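## Task

Pick up the wine glass standing on the table and hang it inverted on the rack so that its whole stem sits inside a free curl and the glass rests against the wire alone. Any throw, or any drop longer than about a thumb's length, fails it; so does any glass tipping over while no gripper holds it, or a knock as violent as such a drop. The glass already on the rack must still hang straight in its own curl at the end.

## Robot and tools

Robot: two 6-joint arms with parallel grippers, left_arm and right_arm. Calibrated bases in the scene frame: left_arm at (+0.008, +0.372, 0) m, right_arm at (-0.006, -0.344, 0) m with a tiny yaw. Scene frame: origin at table-top height midway between the nominal bases, +z up, +x away from the robot over the table, left_arm on the +y side (arm names do not match image sides). Each gripper's fingers point along its own +z and close along its y axis.

The command row. Every motion argument is built from rows of 14 numbers, each in [-1, 1]: first left_arm's 7, then right_arm's 7, always both arms. Per arm the order is shoulder (joint2), elbow (joint3), wrist roll (joint6), wrist pitch (joint4), waist (joint1), wrist yaw (joint5), then gripper opening. The six joint numbers are scaled offsets, not angles: 1.0 equals 2.224 rad for shoulder, elbow and waist, and 8.485 rad for the three wrist joints. They count from the arm's Joint targets as they stood when the action (or move) began, not from the previous row, so sending the same offset twice moves the arm twice. The opening number is absolute: +1 fully open, -1 closed. Stated joint ranges (rad): waist -2.618..3.054, shoulder 0..3.142, elbow 0..3.142, wrist pitch -1.571..1.571, wrist yaw -1.571..1.571, wrist roll -2.094..2.094; real ends may differ by 0.059. Asking more than 0.059 beyond an end gets the action refused for both arms. To keep an arm still, send 0 for its joints and repeat its current opening (0 is an opening command).

execute_actions(actions, cameras): actions is a list of actions; each action is a list of up to 15 rows, one per 1/30 s step, the last row held until 15 steps pass (0.5 s). An empty list just reports state and images. Per step each joint target may lead its measured angle by at most 0.339 rad (big joints) or 2.2 rad (wrist), and targets that would put a gripper over 200 mm from where it is get scaled back, so big offsets need several actions.

move(target, speed, blend, opening_speed, blocking, cameras): target is one 14-number row, or a list of up to 15 rows passed through in order; every row's offsets count from the same starting Joint targets. All joints travel in step, so the hand traces a curve and nothing is avoided. speed is the top rate in rad/s of the joint with farthest to go (0.01 to 12.57, default 0.5); one value or one per target. blend (rad) rounds corners between listed targets; 0 stops at each. opening_speed (at least 0.2 per second on the -1..+1 scale) ramps the gripper. blocking=false returns after about 0.5 s while motion continues. Whole move is capped at 10 s. The result adds a move: line: done, off_target (at rest more than 0.035 rad from target), moving, held, fault, possibly limits=held.

wait(seconds 0 to 10) lets the scene run holding the last commands. stop brakes a running move. zoom_image(camera, region [x0, y0, x1, y1] in image pixels, at most 504 by 504) enlarges part of the latest image of cam_high, cam_left_wrist or cam_right_wrist (each 896x504). read_manual gives only licence text. finished_scene(scene) ends scene 1 or 2 irreversibly; the goal must hold with the robot let go.

Reading results: end_effector_position (m, the point between the pads, about 1 cm behind the tips) and end_effector_quat_wxyz in the scene frame, possibly a few cm off. Joint positions (rad) and Joint velocities (rad/s) per arm in the row order above, each ending with finger gap in metres (0.093 fully open) and its rate. Joint targets is what the next offsets count from. Tool commands shows current gripper commands. grip_measured uses the -1..+1 scale: pads meet near -0.94, and each millimetre of object width adds about 0.0208; a reading up to 0.02 high is possible. To grip firmly, command about 0.24 below the width's reading and keep resending it; to release, send well above it. Joint torques are whole drive outputs, noisy, some wrapping at ±28 N m. Notes like joint sent to its limit, joint command not followed (clearance check), MOTOR HOT and OVER-TEMPERATURE FAULT (arm folds and idles) may appear.

Care: the glass is fragile. Grip the stem or bowl gently, never release it until the stem is seated in the curl, lower slowly, avoid fast swings into the rack or the hanging glass, and do not tip any glass on the table. Keep the arms from striking or gripping each other. Avoid long stretched holds and pushing against things, which heat motors. Nothing may leave the table. Camera cables touching the glass count as the hand touching it.

Each tool is called as a command line: name --argument value for each argument, lists and objects as JSON in quotes; but a table of rows of numbers goes row by row, as --pt "numbers of a row", without its own name.

## Session

execute_actions --actions '[]' --cameras '["all"]'

Scene clock: 0.00 s.
left_arm: end_effector_position=(+0.3949, +0.3914, +0.0679) grip_measured=+1.000 end_effector_quat_wxyz=(+0.553, -0.018, +0.831, +0.046) | right_arm: end_effector_position=(+0.3796, -0.3360, +0.0912) grip_measured=+1.000 end_effector_quat_wxyz=(+0.551, -0.005, +0.834, +0.033)
Joint names: [shoulder, elbow, wrist roll, wrist pitch, waist, wrist yaw]
Joint positions: left_arm=[1.625 0.355 0.026 0.875 0.015 -0.084 0.093] | right_arm=[1.484 0.388 0.024 0.692 -0.023 -0.067 0.093]
Joint velocities: within noise
Joint torques (N m): no reading
Heat: left arm: 34 °C; right arm: 37 °C.
Joint targets: left_arm=[1.615 0.364 0.027 0.885 0.015 -0.084] | right_arm=[1.478 0.396 0.024 0.694 -0.023 -0.067]
Tool commands: left_gripper/opening=+1.0 right_gripper/opening=+1.0

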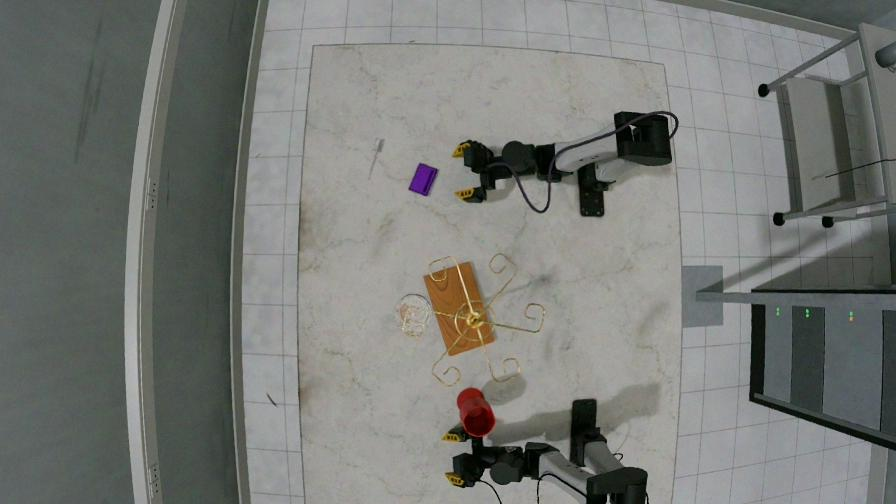

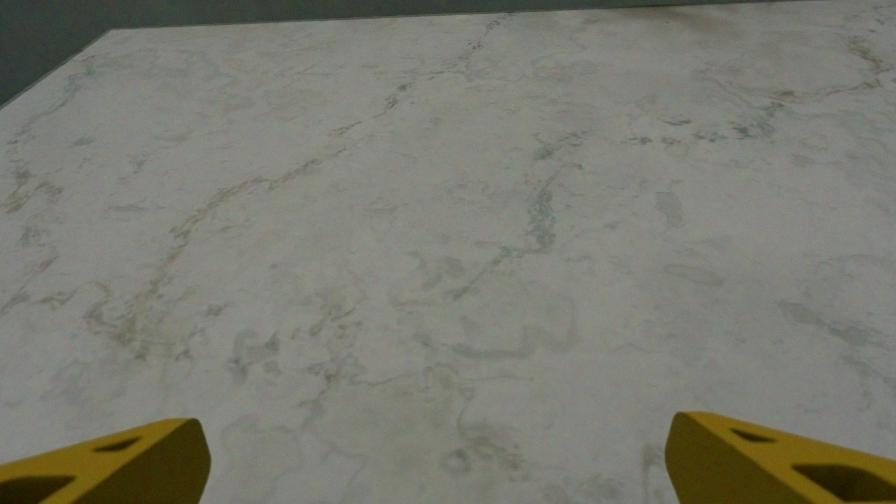

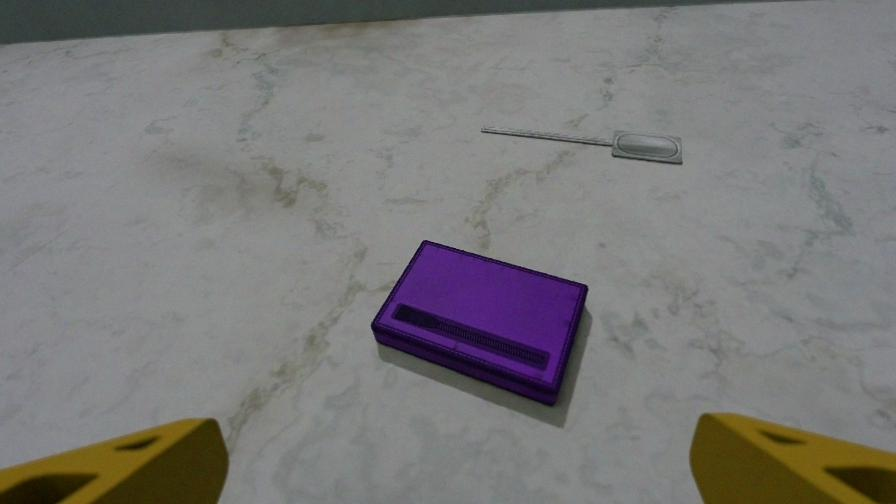

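zoom_image --camera "cam_high" --region '[370, 230, 570, 400]'

zoom_image --camera "cam_high" --region '[420, 360, 620, 504]'

Scaled by 2.520 from the camera's 896x504 image, which has a finer 1280x720 frame.

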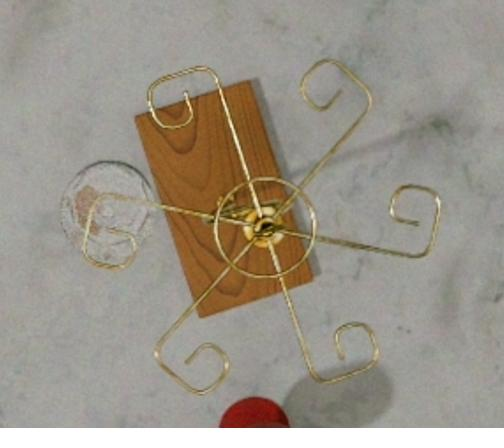

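Scaled by 2.520 from the camera's 896x504 image, which has a finer 1280x720 frame.

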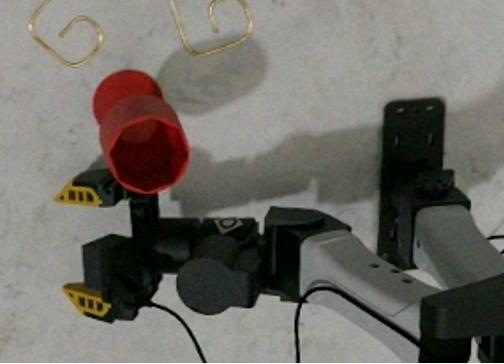

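move --target '[0,0,0,0,0,0,1, -0.4622,0.2491,-0.0028,-0.1407,0.3476,0.0079,1]' --speed 0.9 --cameras '["all"]'

Scene clock: 394.80 s.
left_arm: end_effector_position=(+0.3949, +0.3914, +0.0679) grip_measured=+1.000 end_effector_quat_wxyz=(+0.553, -0.018, +0.831, +0.046) | right_arm: end_effector_position=(+0.1467, -0.1972, +0.3961) grip_measured=+1.000 end_effector_quat_wxyz=(+0.655, -0.263, +0.655, +0.268)
Joint names: [shoulder, elbow, wrist roll, wrist pitch, waist, wrist yaw]
Joint positions: left_arm=[1.625 0.355 0.026 0.875 0.015 -0.084 0.093] | right_arm=[0.444 0.935 0.007 -0.488 0.743 -0.012 0.093]
Joint torques (N m): left_arm=[-7.06 4.16 -0.1 1.95 -0.44 0] | right_arm=[2.77 6.63 -0.2 1.68 0.42 -0.06]
Heat: left arm: 51 °C; right arm: 42 °C.
Joint targets: left_arm=[1.615 0.364 0.027 0.885 0.015 -0.084] | right_arm=[0.450 0.950 0.000 -0.499 0.750 -0.001]
move: done
camera_calibration:
cam_right_wrist: T_world_to_cam=[[0.688136, -0.72412, -0.0460392, -0.223773], [-0.322035, -0.24794, -0.913684, 0.400507], [0.650202, 0.643565, -0.403808, 0.269337], [0, 0, 0, 1]] pos_world=[0.10784, -0.236072, 0.464396]

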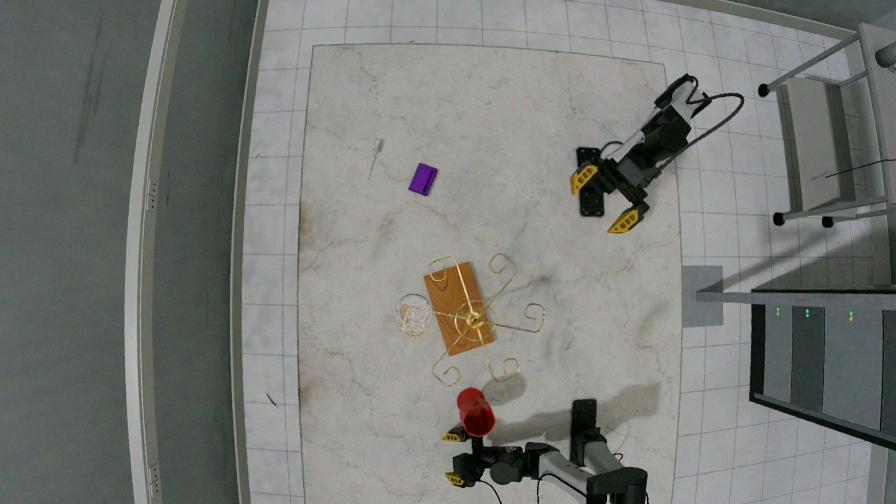

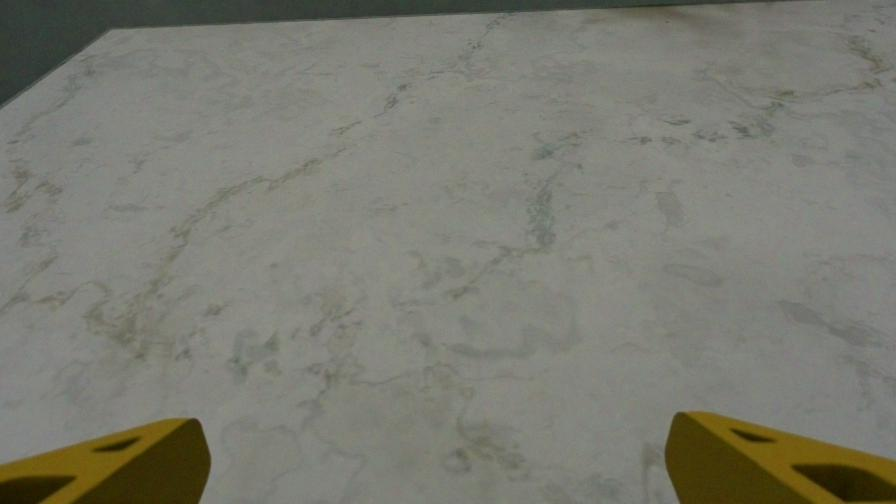

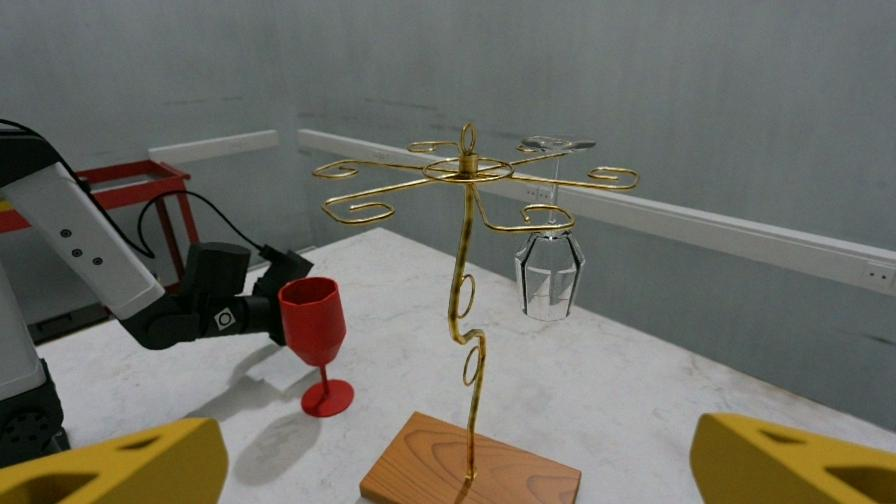

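zoom_image --camera "cam_right_wrist" --region '[280, 100, 660, 340]'

zoom_image --camera "cam_right_wrist" --region '[220, 250, 400, 440]'

Scaled by 1.326 from the camera's 896x504 image, which has a finer 1280x720 frame.

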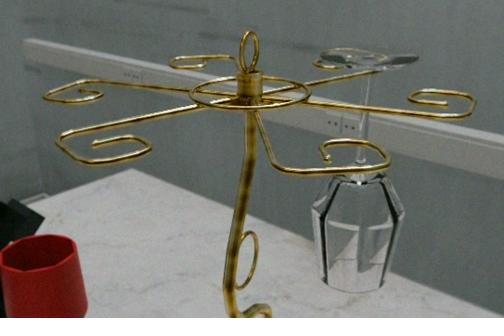

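Scaled by 2.653 from the camera's 896x504 image, which has a finer 1280x720 frame.

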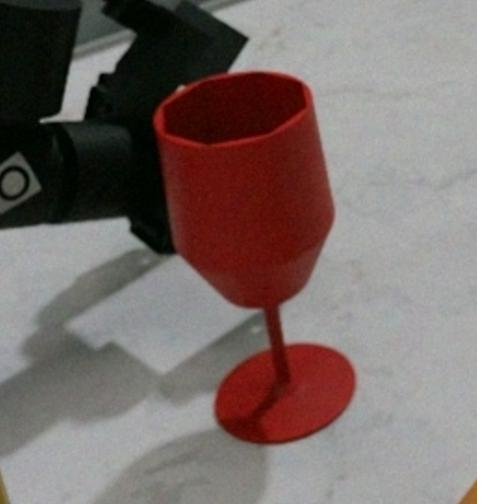

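zoom_image --camera "cam_high" --region '[550, 130, 670, 250]'

zoom_image --camera "cam_high" --region '[420, 380, 540, 500]'

zoom_image --camera "cam_high" --region '[390, 240, 560, 410]'

Scaled by 4.200 from the camera's 896x504 image, which has a finer 1280x720 frame.

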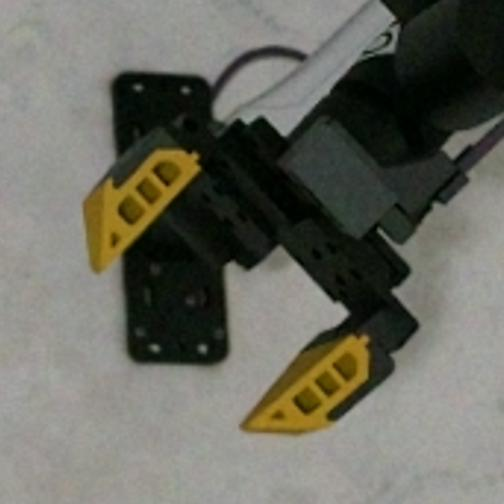

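Scaled by 4.200 from the camera's 896x504 image, which has a finer 1280x720 frame.

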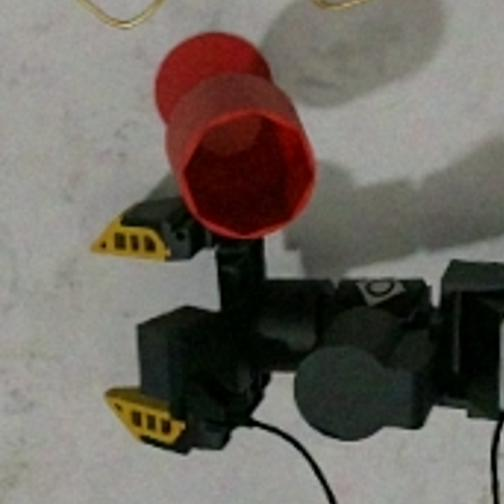

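Scaled by 2.965 from the camera's 896x504 image, which has a finer 1280x720 frame.

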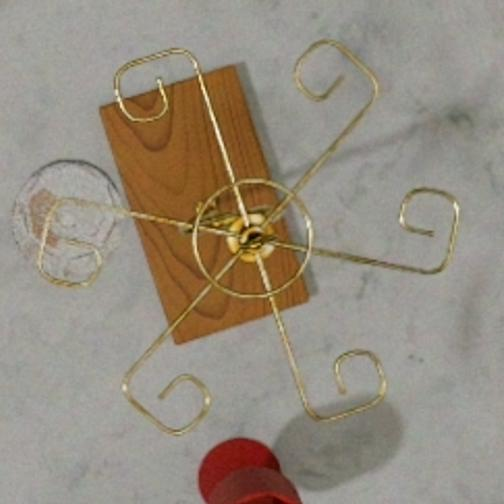

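move --pt "0.0126 -0.0816 -0.0032 0.0678 0.2630 0.0099 1 0 0 0 0 0 0 1" --pt "0.0126 -0.0816 -0.0032 0.0678 0.2630 0.1867 1 0 0 0 0 0 0 1" --speed 0.9 --blend '[0.15, 0]' --cameras '["all"]'

Scene clock: 731.80 s.
left_arm: end_effector_position=(+0.2802, +0.3535, +0.1407) grip_measured=+1.000 end_effector_quat_wxyz=(+0.637, +0.303, +0.639, -0.306) | right_arm: end_effector_position=(+0.1468, -0.1973, +0.3958) grip_measured=+1.000 end_effector_quat_wxyz=(+0.655, -0.263, +0.656, +0.268)
Joint names: [shoulder, elbow, wrist roll, wrist pitch, waist, wrist yaw]
Joint positions: left_arm=[1.634 0.19 0.005 1.435 0.596 1.486 0.093] | right_arm=[0.444 0.935 0.007 -0.489 0.743 -0.011 0.093]
Joint torques (N m): left_arm=[-3.81 2.03 -0.18 1.54 0.02 0.12] | right_arm=[2.61 6.71 -0.15 1.64 0.47 -0.11]
Heat: left arm: 53 °C; right arm: 45 °C.
Joint targets: left_arm=[1.643 0.182 -0.001 1.460 0.600 1.500] | right_arm=[0.450 0.950 0.000 -0.499 0.750 -0.001]
move: done
camera_calibration:
cam_left_wrist: T_world_to_cam=[[-0.78416, -0.62054, -0.00487359, 0.441096], [-0.251969, 0.325563, -0.911329, 0.123888], [0.567103, -0.713399, -0.41165, 0.231747], [0, 0, 0, 1]] pos_world=[0.245681, 0.398712, 0.210451]
cam_right_wrist: T_world_to_cam=[[0.68749, -0.724759, -0.0456244, -0.224132], [-0.322994, -0.248905, -0.913083, 0.399858], [0.650409, 0.642472, -0.405213, 0.269522], [0, 0, 0, 1]] pos_world=[0.10794, -0.236075, 0.464091]

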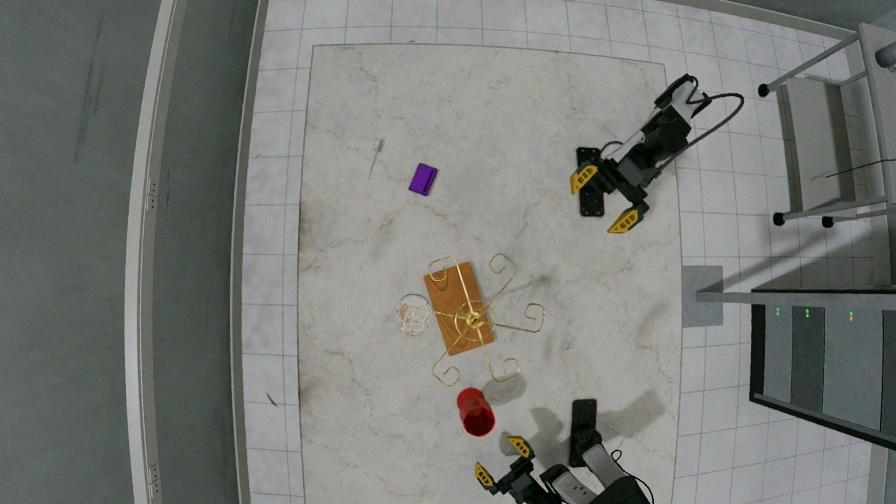

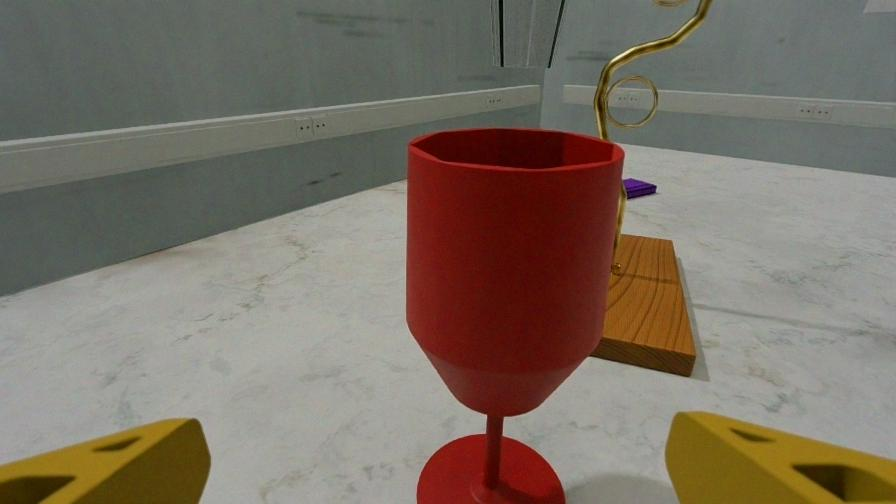

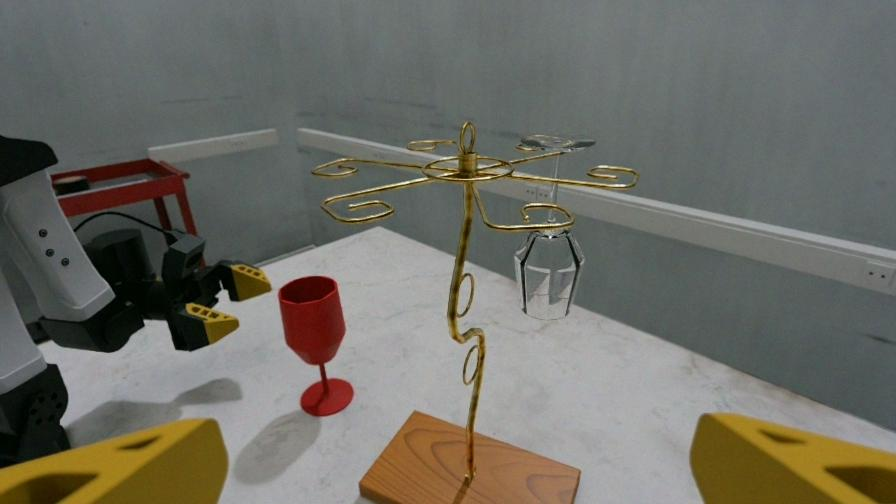

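zoom_image --camera "cam_left_wrist" --region '[390, 110, 640, 250]'

zoom_image --camera "cam_left_wrist" --region '[390, 300, 640, 504]'

zoom_image --camera "cam_high" --region '[440, 370, 540, 500]'

Scaled by 2.016 from the camera's 896x504 image, which has a finer 1280x720 frame.

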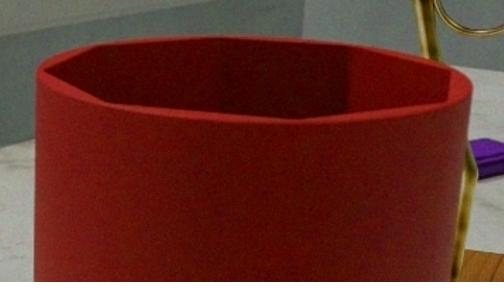

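Scaled by 2.016 from the camera's 896x504 image, which has a finer 1280x720 frame.

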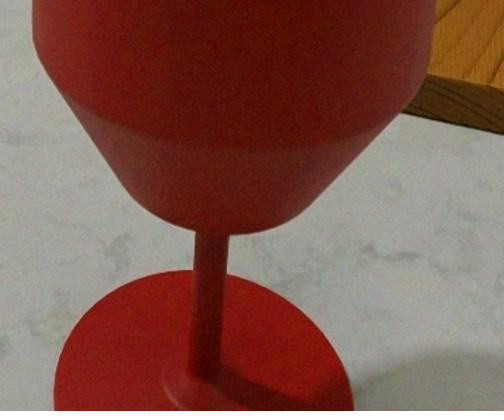

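Scaled by 3.877 from the camera's 896x504 image, which has a finer 1280x720 frame.

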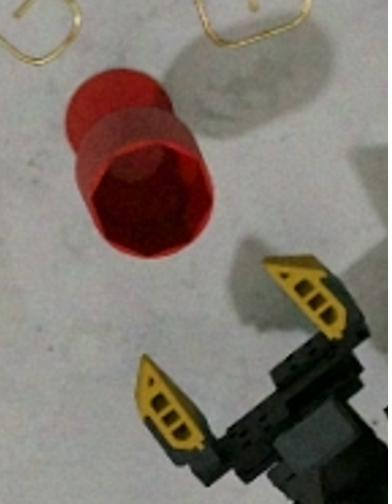

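move --target '[-0.0393,-0.0252,-0.0006,-0.0026,-0.0665,-0.0162,1, 0,0,0,0,0,0,1]' --speed 0.4 --cameras '["cam_left_wrist", "cam_right_wrist", "cam_high"]'

Scene clock: 829.90 s.
left_arm: end_effector_position=(+0.2766, +0.3194, +0.1414) grip_measured=+1.000 end_effector_quat_wxyz=(+0.632, +0.313, +0.635, -0.316) | right_arm: end_effector_position=(+0.1468, -0.1973, +0.3957) grip_measured=+1.000 end_effector_quat_wxyz=(+0.655, -0.263, +0.656, +0.268)
Joint names: [shoulder, elbow, wrist roll, wrist pitch, waist, wrist yaw]
Joint positions: left_arm=[1.576 0.133 0.001 1.435 0.457 1.378 0.093] | right_arm=[0.444 0.935 0.007 -0.49 0.743 -0.011 0.093]
Joint torques (N m): left_arm=[-6.01 2.06 -0.13 1.38 -0.81 -0.15] | right_arm=[2.66 6.54 -0.16 1.64 0.51 -0.05]
Heat: left arm: 46 °C; right arm: 45 °C.
Joint targets: left_arm=[1.556 0.126 -0.005 1.438 0.453 1.362] | right_arm=[0.450 0.950 0.000 -0.499 0.750 -0.001]
move: done
camera_calibration:
cam_left_wrist: T_world_to_cam=[[-0.803214, -0.595687, -0.00229049, 0.414096], [-0.243855, 0.332313, -0.9111, 0.130349], [0.543491, -0.731249, -0.412179, 0.222079], [0, 0, 0, 1]] pos_world=[0.243696, 0.365749, 0.211246]
cam_right_wrist: T_world_to_cam=[[0.687545, -0.72471, -0.0455778, -0.224221], [-0.32324, -0.249249, -0.912902, 0.399659], [0.65023, 0.642394, -0.405625, 0.269609], [0, 0, 0, 1]] pos_world=[0.10804, -0.236076, 0.46399]

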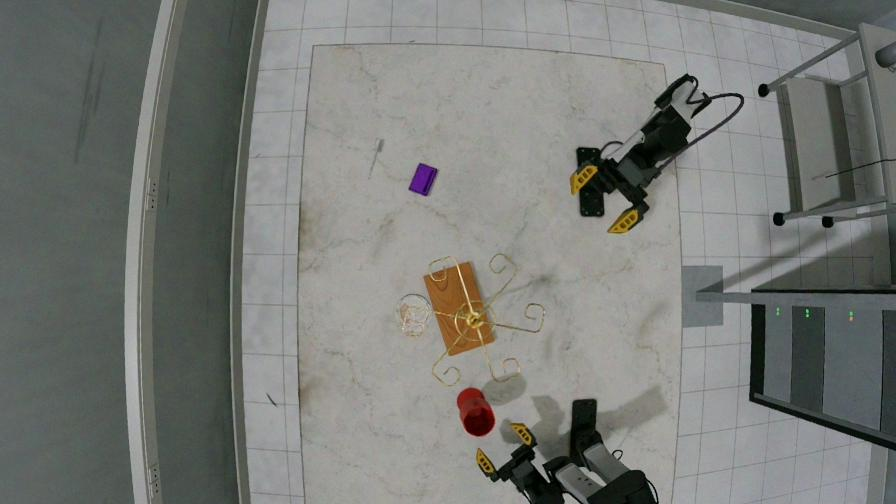

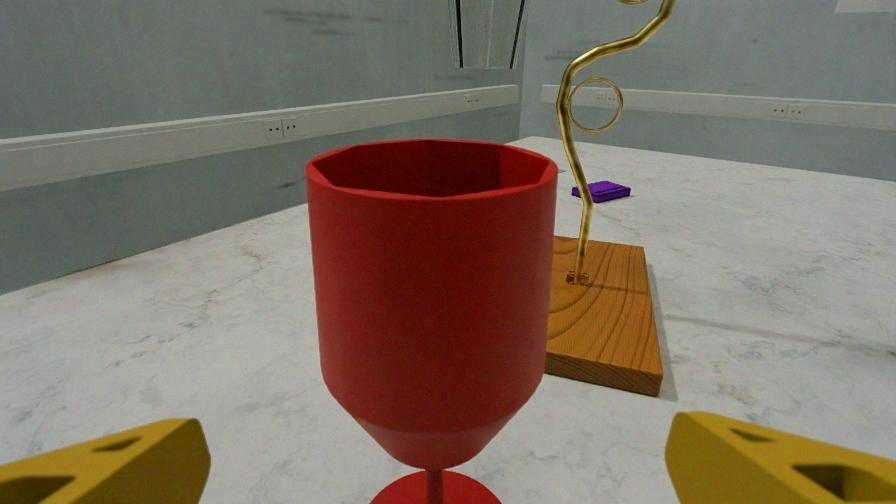

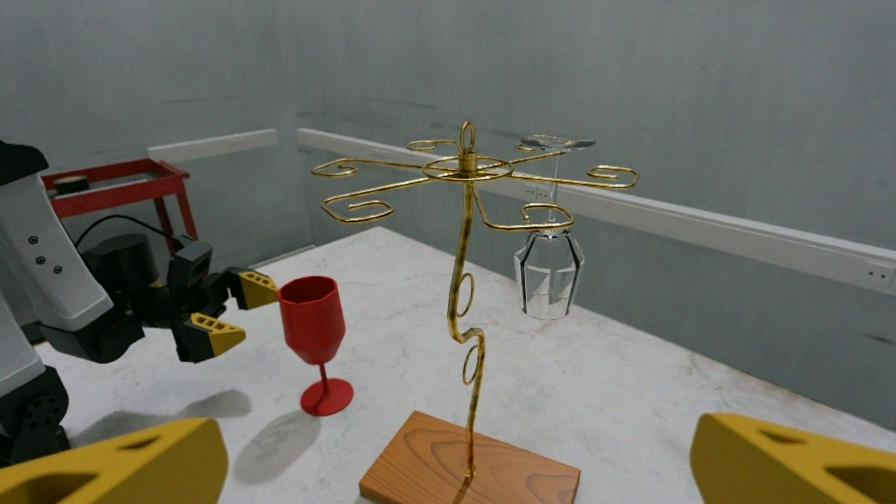

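move --target '[0.0243,0.0225,0,0,-0.0818,-0.02133,1, 0,0,0,0,0,0,1]' --speed 0.25 --cameras '["cam_left_wrist", "cam_right_wrist", "cam_high"]'

Scene clock: 885.33 s.
left_arm: end_effector_position=(+0.2944, +0.2893, +0.1403) grip_measured=+1.000 end_effector_quat_wxyz=(+0.630, +0.312, +0.636, -0.318) | right_arm: end_effector_position=(+0.1468, -0.1973, +0.3957) grip_measured=+1.000 end_effector_quat_wxyz=(+0.655, -0.263, +0.656, +0.268)
Joint names: [shoulder, elbow, wrist roll, wrist pitch, waist, wrist yaw]
Joint positions: left_arm=[1.602 0.156 0 1.435 0.275 1.197 0.093] | right_arm=[0.444 0.935 0.007 -0.49 0.743 -0.011 0.093]
Joint torques (N m): left_arm=[-3.62 4.51 -0.14 1.53 -0.92 -0.12] | right_arm=[2.62 6.54 -0.14 1.63 0.55 -0.06]
Heat: left arm: 44 °C; right arm: 45 °C.
Joint targets: left_arm=[1.610 0.176 -0.005 1.438 0.271 1.182] | right_arm=[0.450 0.950 0.000 -0.499 0.750 -0.001]
move: done
camera_calibration:
cam_left_wrist: T_world_to_cam=[[-0.804134, -0.594447, 0.000907442, 0.409851], [-0.247058, 0.332816, -0.910053, 0.144297], [0.540676, -0.732028, -0.414492, 0.191298], [0, 0, 0, 1]] pos_world=[0.261795, 0.335646, 0.210238]
cam_right_wrist: T_world_to_cam=[[0.687545, -0.72471, -0.0455778, -0.224221], [-0.32324, -0.249249, -0.912902, 0.399659], [0.65023, 0.642394, -0.405625, 0.269609], [0, 0, 0, 1]] pos_world=[0.10804, -0.236076, 0.46399]

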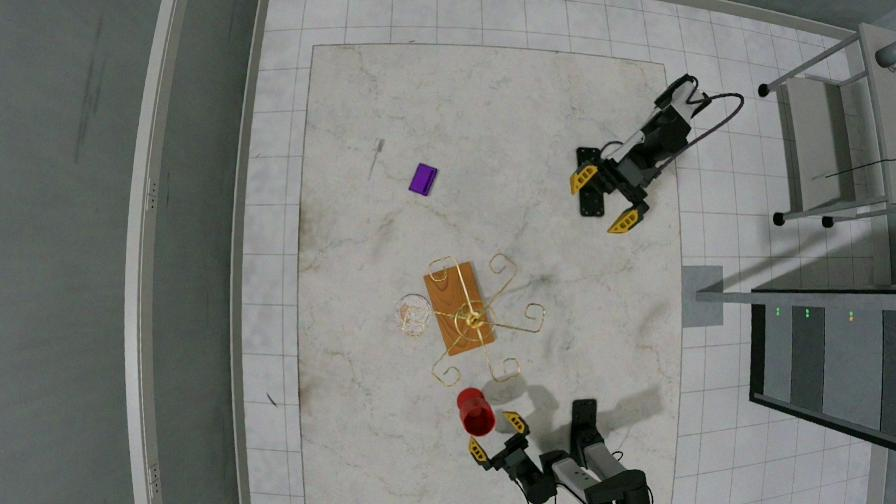

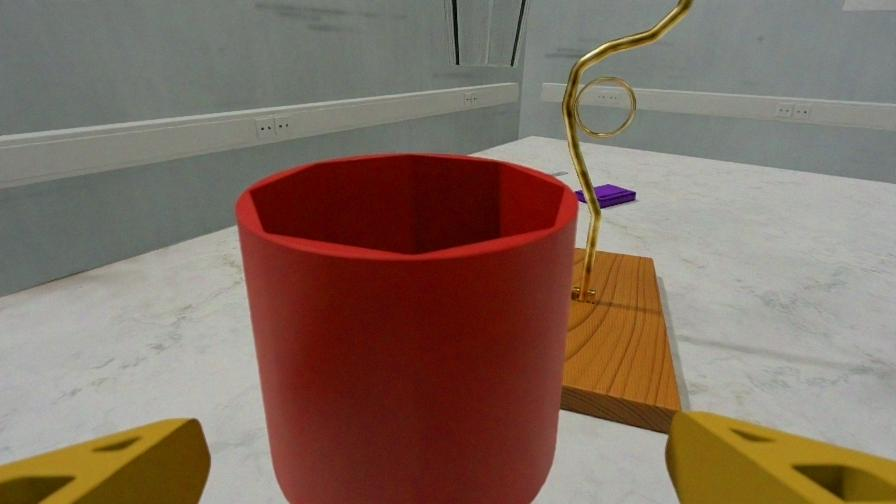

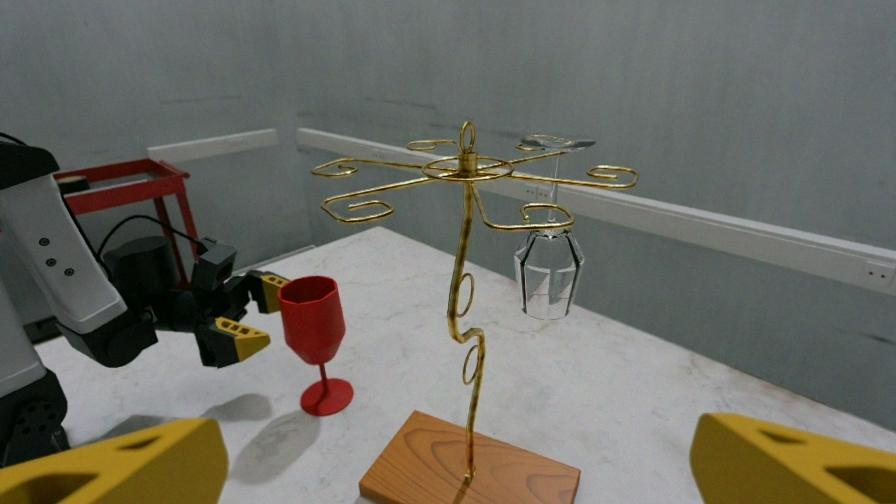

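move --target '[0.0180,0.0243,0,0,-0.0319,-0.00813,1, 0,0,0,0,0,0,1]' --speed 0.15 --cameras '["cam_left_wrist", "cam_right_wrist", "cam_high"]'

Scene clock: 923.37 s.
left_arm: end_effector_position=(+0.3110, +0.2790, +0.1429) grip_measured=+1.000 end_effector_quat_wxyz=(+0.634, +0.316, +0.632, -0.315) | right_arm: end_effector_position=(+0.1468, -0.1973, +0.3957) grip_measured=+1.000 end_effector_quat_wxyz=(+0.655, -0.263, +0.656, +0.268)
Joint names: [shoulder, elbow, wrist roll, wrist pitch, waist, wrist yaw]
Joint positions: left_arm=[1.642 0.21 0 1.434 0.205 1.128 0.093] | right_arm=[0.444 0.935 0.007 -0.49 0.743 -0.011 0.093]
Joint torques (N m): left_arm=[-4.05 4.52 -0.13 1.53 -0.79 -0.17] | right_arm=[2.66 6.5 -0.18 1.65 0.68 -0.04]
Heat: left arm: 44 °C; right arm: 45 °C.
Joint targets: left_arm=[1.650 0.230 -0.005 1.438 0.200 1.113] | right_arm=[0.450 0.950 0.000 -0.499 0.750 0.000]
move: done
camera_calibration:
cam_left_wrist: T_world_to_cam=[[-0.804493, -0.593844, -0.0118406, 0.418851], [-0.234753, 0.33621, -0.91206, 0.14979], [0.545603, -0.730966, -0.409885, 0.173435], [0, 0, 0, 1]] pos_world=[0.2775, 0.325146, 0.212666]
cam_right_wrist: T_world_to_cam=[[0.687247, -0.72499, -0.045628, -0.224233], [-0.323356, -0.249067, -0.912911, 0.399719], [0.650487, 0.642149, -0.4056, 0.269512], [0, 0, 0, 1]] pos_world=[0.108041, -0.236076, 0.46399]

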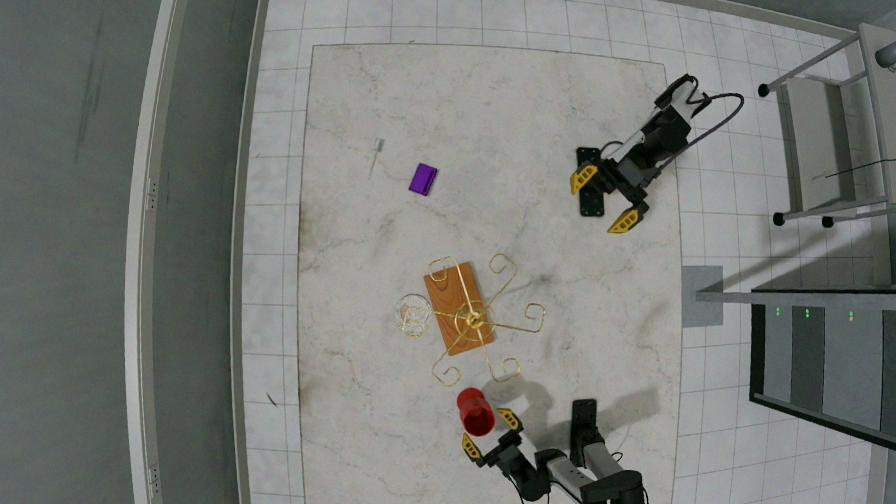

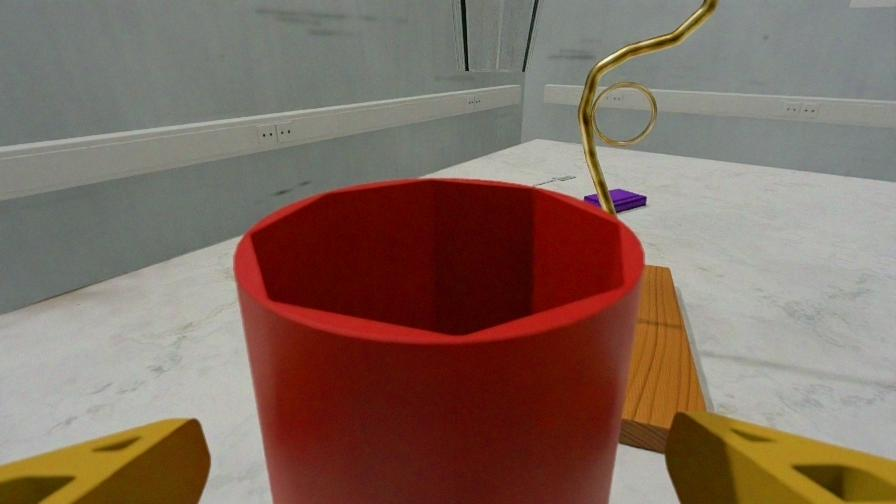

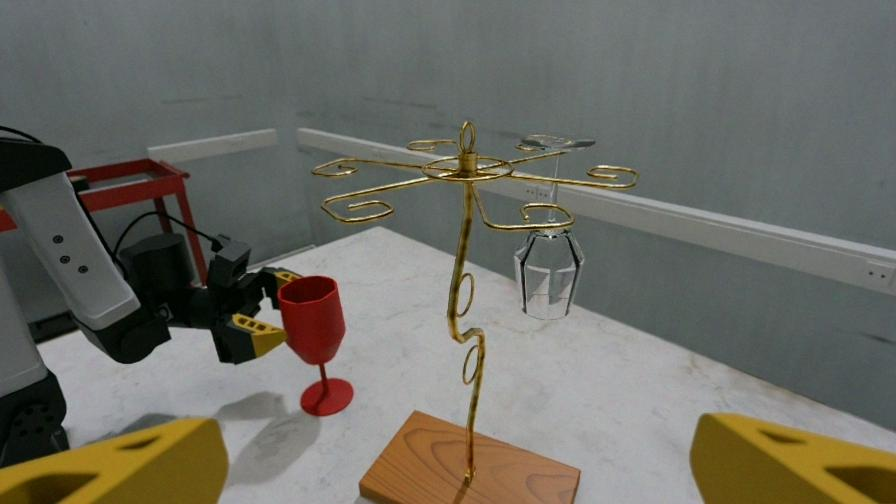

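move --target '[0.01574,0.02635,0,-0.00377,-0.05814,-0.0152,1, 0,0,0,0,0,0,1]' --speed 0.12 --cameras '["cam_left_wrist", "cam_right_wrist", "cam_high"]'

Scene clock: 967.67 s.
left_arm: end_effector_position=(+0.3289, +0.2535, +0.1432) grip_measured=+1.000 end_effector_quat_wxyz=(+0.632, +0.315, +0.634, -0.316) | right_arm: end_effector_position=(+0.1468, -0.1973, +0.3957) grip_measured=+1.000 end_effector_quat_wxyz=(+0.655, -0.263, +0.656, +0.268)
Joint names: [shoulder, elbow, wrist roll, wrist pitch, waist, wrist yaw]
Joint positions: left_arm=[1.676 0.268 0 1.405 0.075 1 0.093] | right_arm=[0.444 0.935 0.007 -0.49 0.743 -0.011 0.093]
Joint torques (N m): left_arm=[-4.82 4.89 -0.13 1.62 -0.83 -0.13] | right_arm=[2.5 6.67 -0.17 1.64 0.59 -0.06]
Heat: left arm: 44 °C; right arm: 45 °C.
Joint targets: left_arm=[1.685 0.289 -0.005 1.406 0.070 0.984] | right_arm=[0.450 0.950 0.000 -0.499 0.750 0.000]
move: done
camera_calibration:
cam_left_wrist: T_world_to_cam=[[-0.805228, -0.592936, -0.00587898, 0.417328], [-0.240536, 0.335686, -0.910746, 0.164705], [0.541987, -0.731944, -0.412926, 0.146984], [0, 0, 0, 1]] pos_world=[0.295998, 0.299744, 0.213152]
cam_right_wrist: T_world_to_cam=[[0.687247, -0.72499, -0.045628, -0.224233], [-0.323356, -0.249067, -0.912911, 0.399719], [0.650487, 0.642149, -0.4056, 0.269512], [0, 0, 0, 1]] pos_world=[0.108041, -0.236076, 0.46399]

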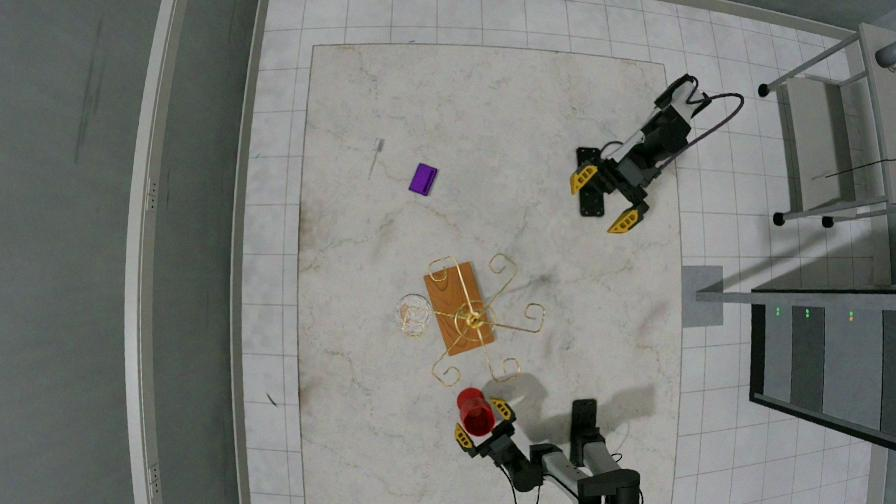

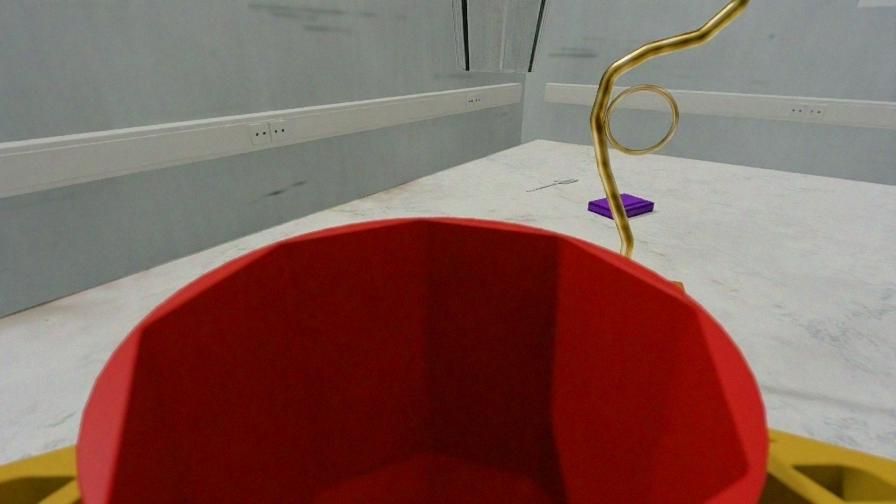

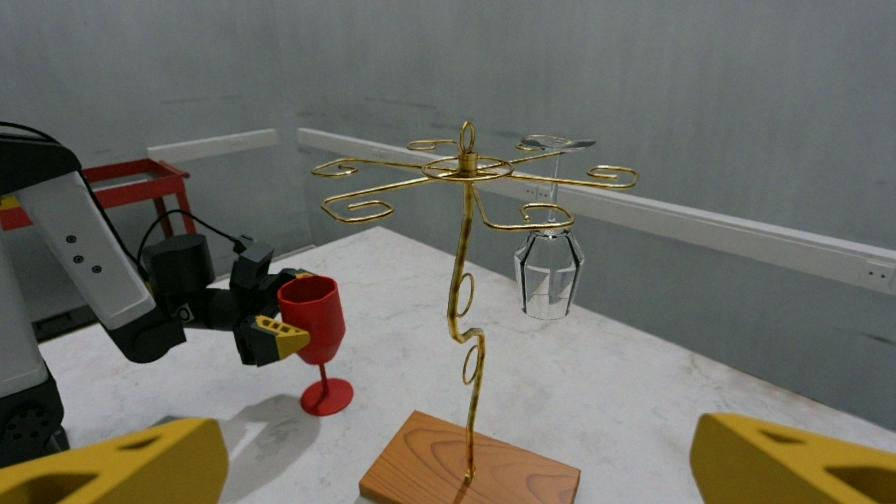

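move --target '[0,0,0,0,0,0,0.6, 0,0,0,0,0,0,1]' --opening_speed 0.2 --cameras '["cam_left_wrist", "cam_right_wrist"]'

Scene clock: 977.87 s.
left_arm: end_effector_position=(+0.3292, +0.2537, +0.1431) grip_measured=+0.602 end_effector_quat_wxyz=(+0.632, +0.314, +0.635, -0.316) | right_arm: end_effector_position=(+0.1468, -0.1973, +0.3957) grip_measured=+1.000 end_effector_quat_wxyz=(+0.655, -0.263, +0.656, +0.268)
Joint names: [shoulder, elbow, wrist roll, wrist pitch, waist, wrist yaw]
Joint positions: left_arm=[1.676 0.268 0 1.404 0.075 0.997 0.074] | right_arm=[0.444 0.935 0.007 -0.49 0.743 -0.011 0.093]
Joint torques (N m): left_arm=[-4.9 4.72 -0.15 1.62 -0.83 -0.13] | right_arm=[2.63 6.6 -0.15 1.65 0.5 -0.07]
Heat: left arm: 43 °C; right arm: 45 °C.
Joint targets: left_arm=[1.685 0.289 -0.005 1.406 0.070 0.984] | right_arm=[0.450 0.950 0.000 -0.499 0.750 0.000]
move: done
camera_calibration:
cam_left_wrist: T_world_to_cam=[[-0.803887, -0.594763, -0.0047966, 0.417609], [-0.242333, 0.334883, -0.910565, 0.16535], [0.543176, -0.730829, -0.413338, 0.146331], [0, 0, 0, 1]] pos_world=[0.296297, 0.299948, 0.213049]
cam_right_wrist: T_world_to_cam=[[0.687247, -0.72499, -0.045628, -0.224233], [-0.323356, -0.249067, -0.912911, 0.399719], [0.650487, 0.642149, -0.4056, 0.269512], [0, 0, 0, 1]] pos_world=[0.108041, -0.236076, 0.46399]
Images, in order (width x height): cam_left_wrist 896x504, cam_right_wrist 896x504.

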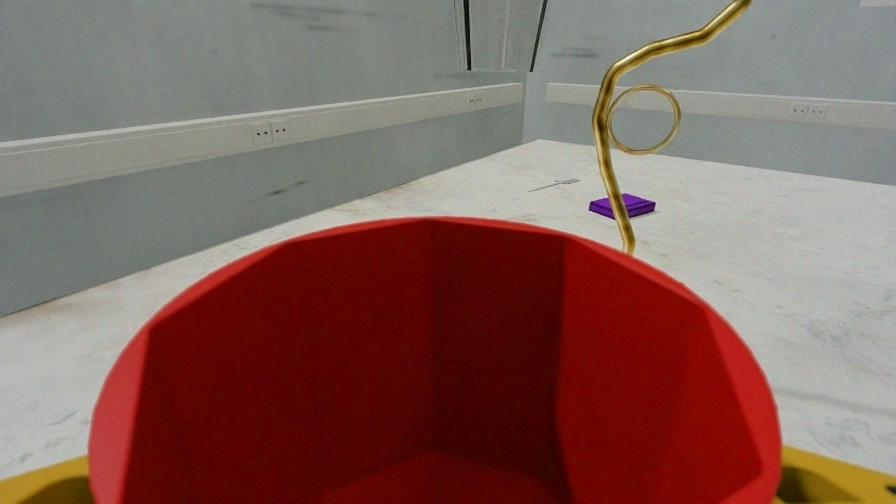

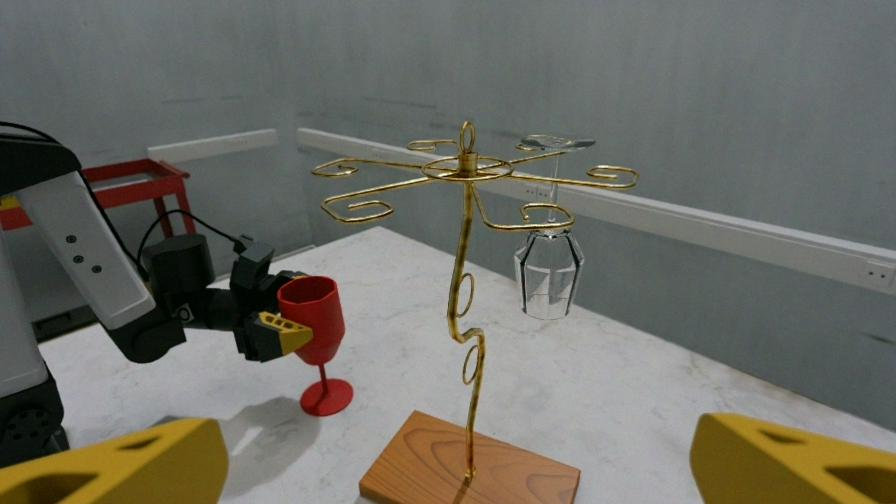

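move --target '[0,0,0,0,0,0,0.35, 0,0,0,0,0,0,1]' --opening_speed 0.2 --cameras '["cam_left_wrist"]'

Scene clock: 988.53 s.
left_arm: end_effector_position=(+0.3292, +0.2537, +0.1431) grip_measured=+0.538 end_effector_quat_wxyz=(+0.632, +0.314, +0.635, -0.316) | right_arm: end_effector_position=(+0.1468, -0.1973, +0.3957) grip_measured=+1.000 end_effector_quat_wxyz=(+0.655, -0.263, +0.656, +0.268)
Joint names: [shoulder, elbow, wrist roll, wrist pitch, waist, wrist yaw]
Joint positions: left_arm=[1.676 0.268 -0.001 1.404 0.075 0.997 0.071] | right_arm=[0.444 0.935 0.007 -0.49 0.743 -0.011 0.093]
Joint torques (N m): left_arm=[-4.82 4.93 -0.12 1.57 -0.98 -0.13] | right_arm=[2.62 6.65 -0.17 1.71 0.4 -0.09]
Heat: left arm: 42 °C; right arm: 45 °C.
Joint targets: left_arm=[1.685 0.289 -0.006 1.406 0.070 0.984] | right_arm=[0.450 0.950 0.000 -0.499 0.750 0.000]
move: done
camera_calibration:
cam_left_wrist: T_world_to_cam=[[-0.803895, -0.594754, -0.00448437, 0.417542], [-0.242554, 0.334712, -0.910569, 0.165467], [0.543066, -0.730914, -0.413333, 0.146388], [0, 0, 0, 1]] pos_world=[0.296296, 0.299948, 0.213049]
Images, in order (width x height): cam_left_wrist 896x504.

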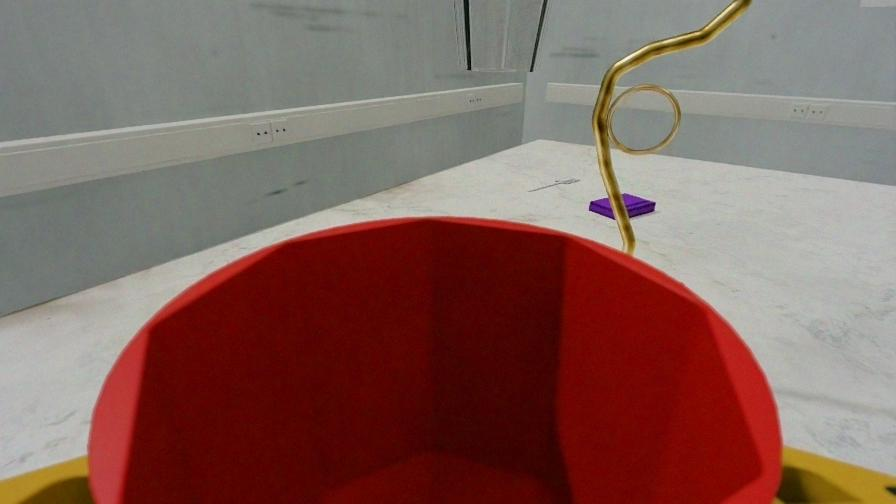

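zoom_image --camera "cam_high" --region '[464, 310, 544, 390]'

This scene's latest camera images include none from cam_high. They are from: cam_left_wrist. cam_high's image comes with the result of a call that names it in "cameras".


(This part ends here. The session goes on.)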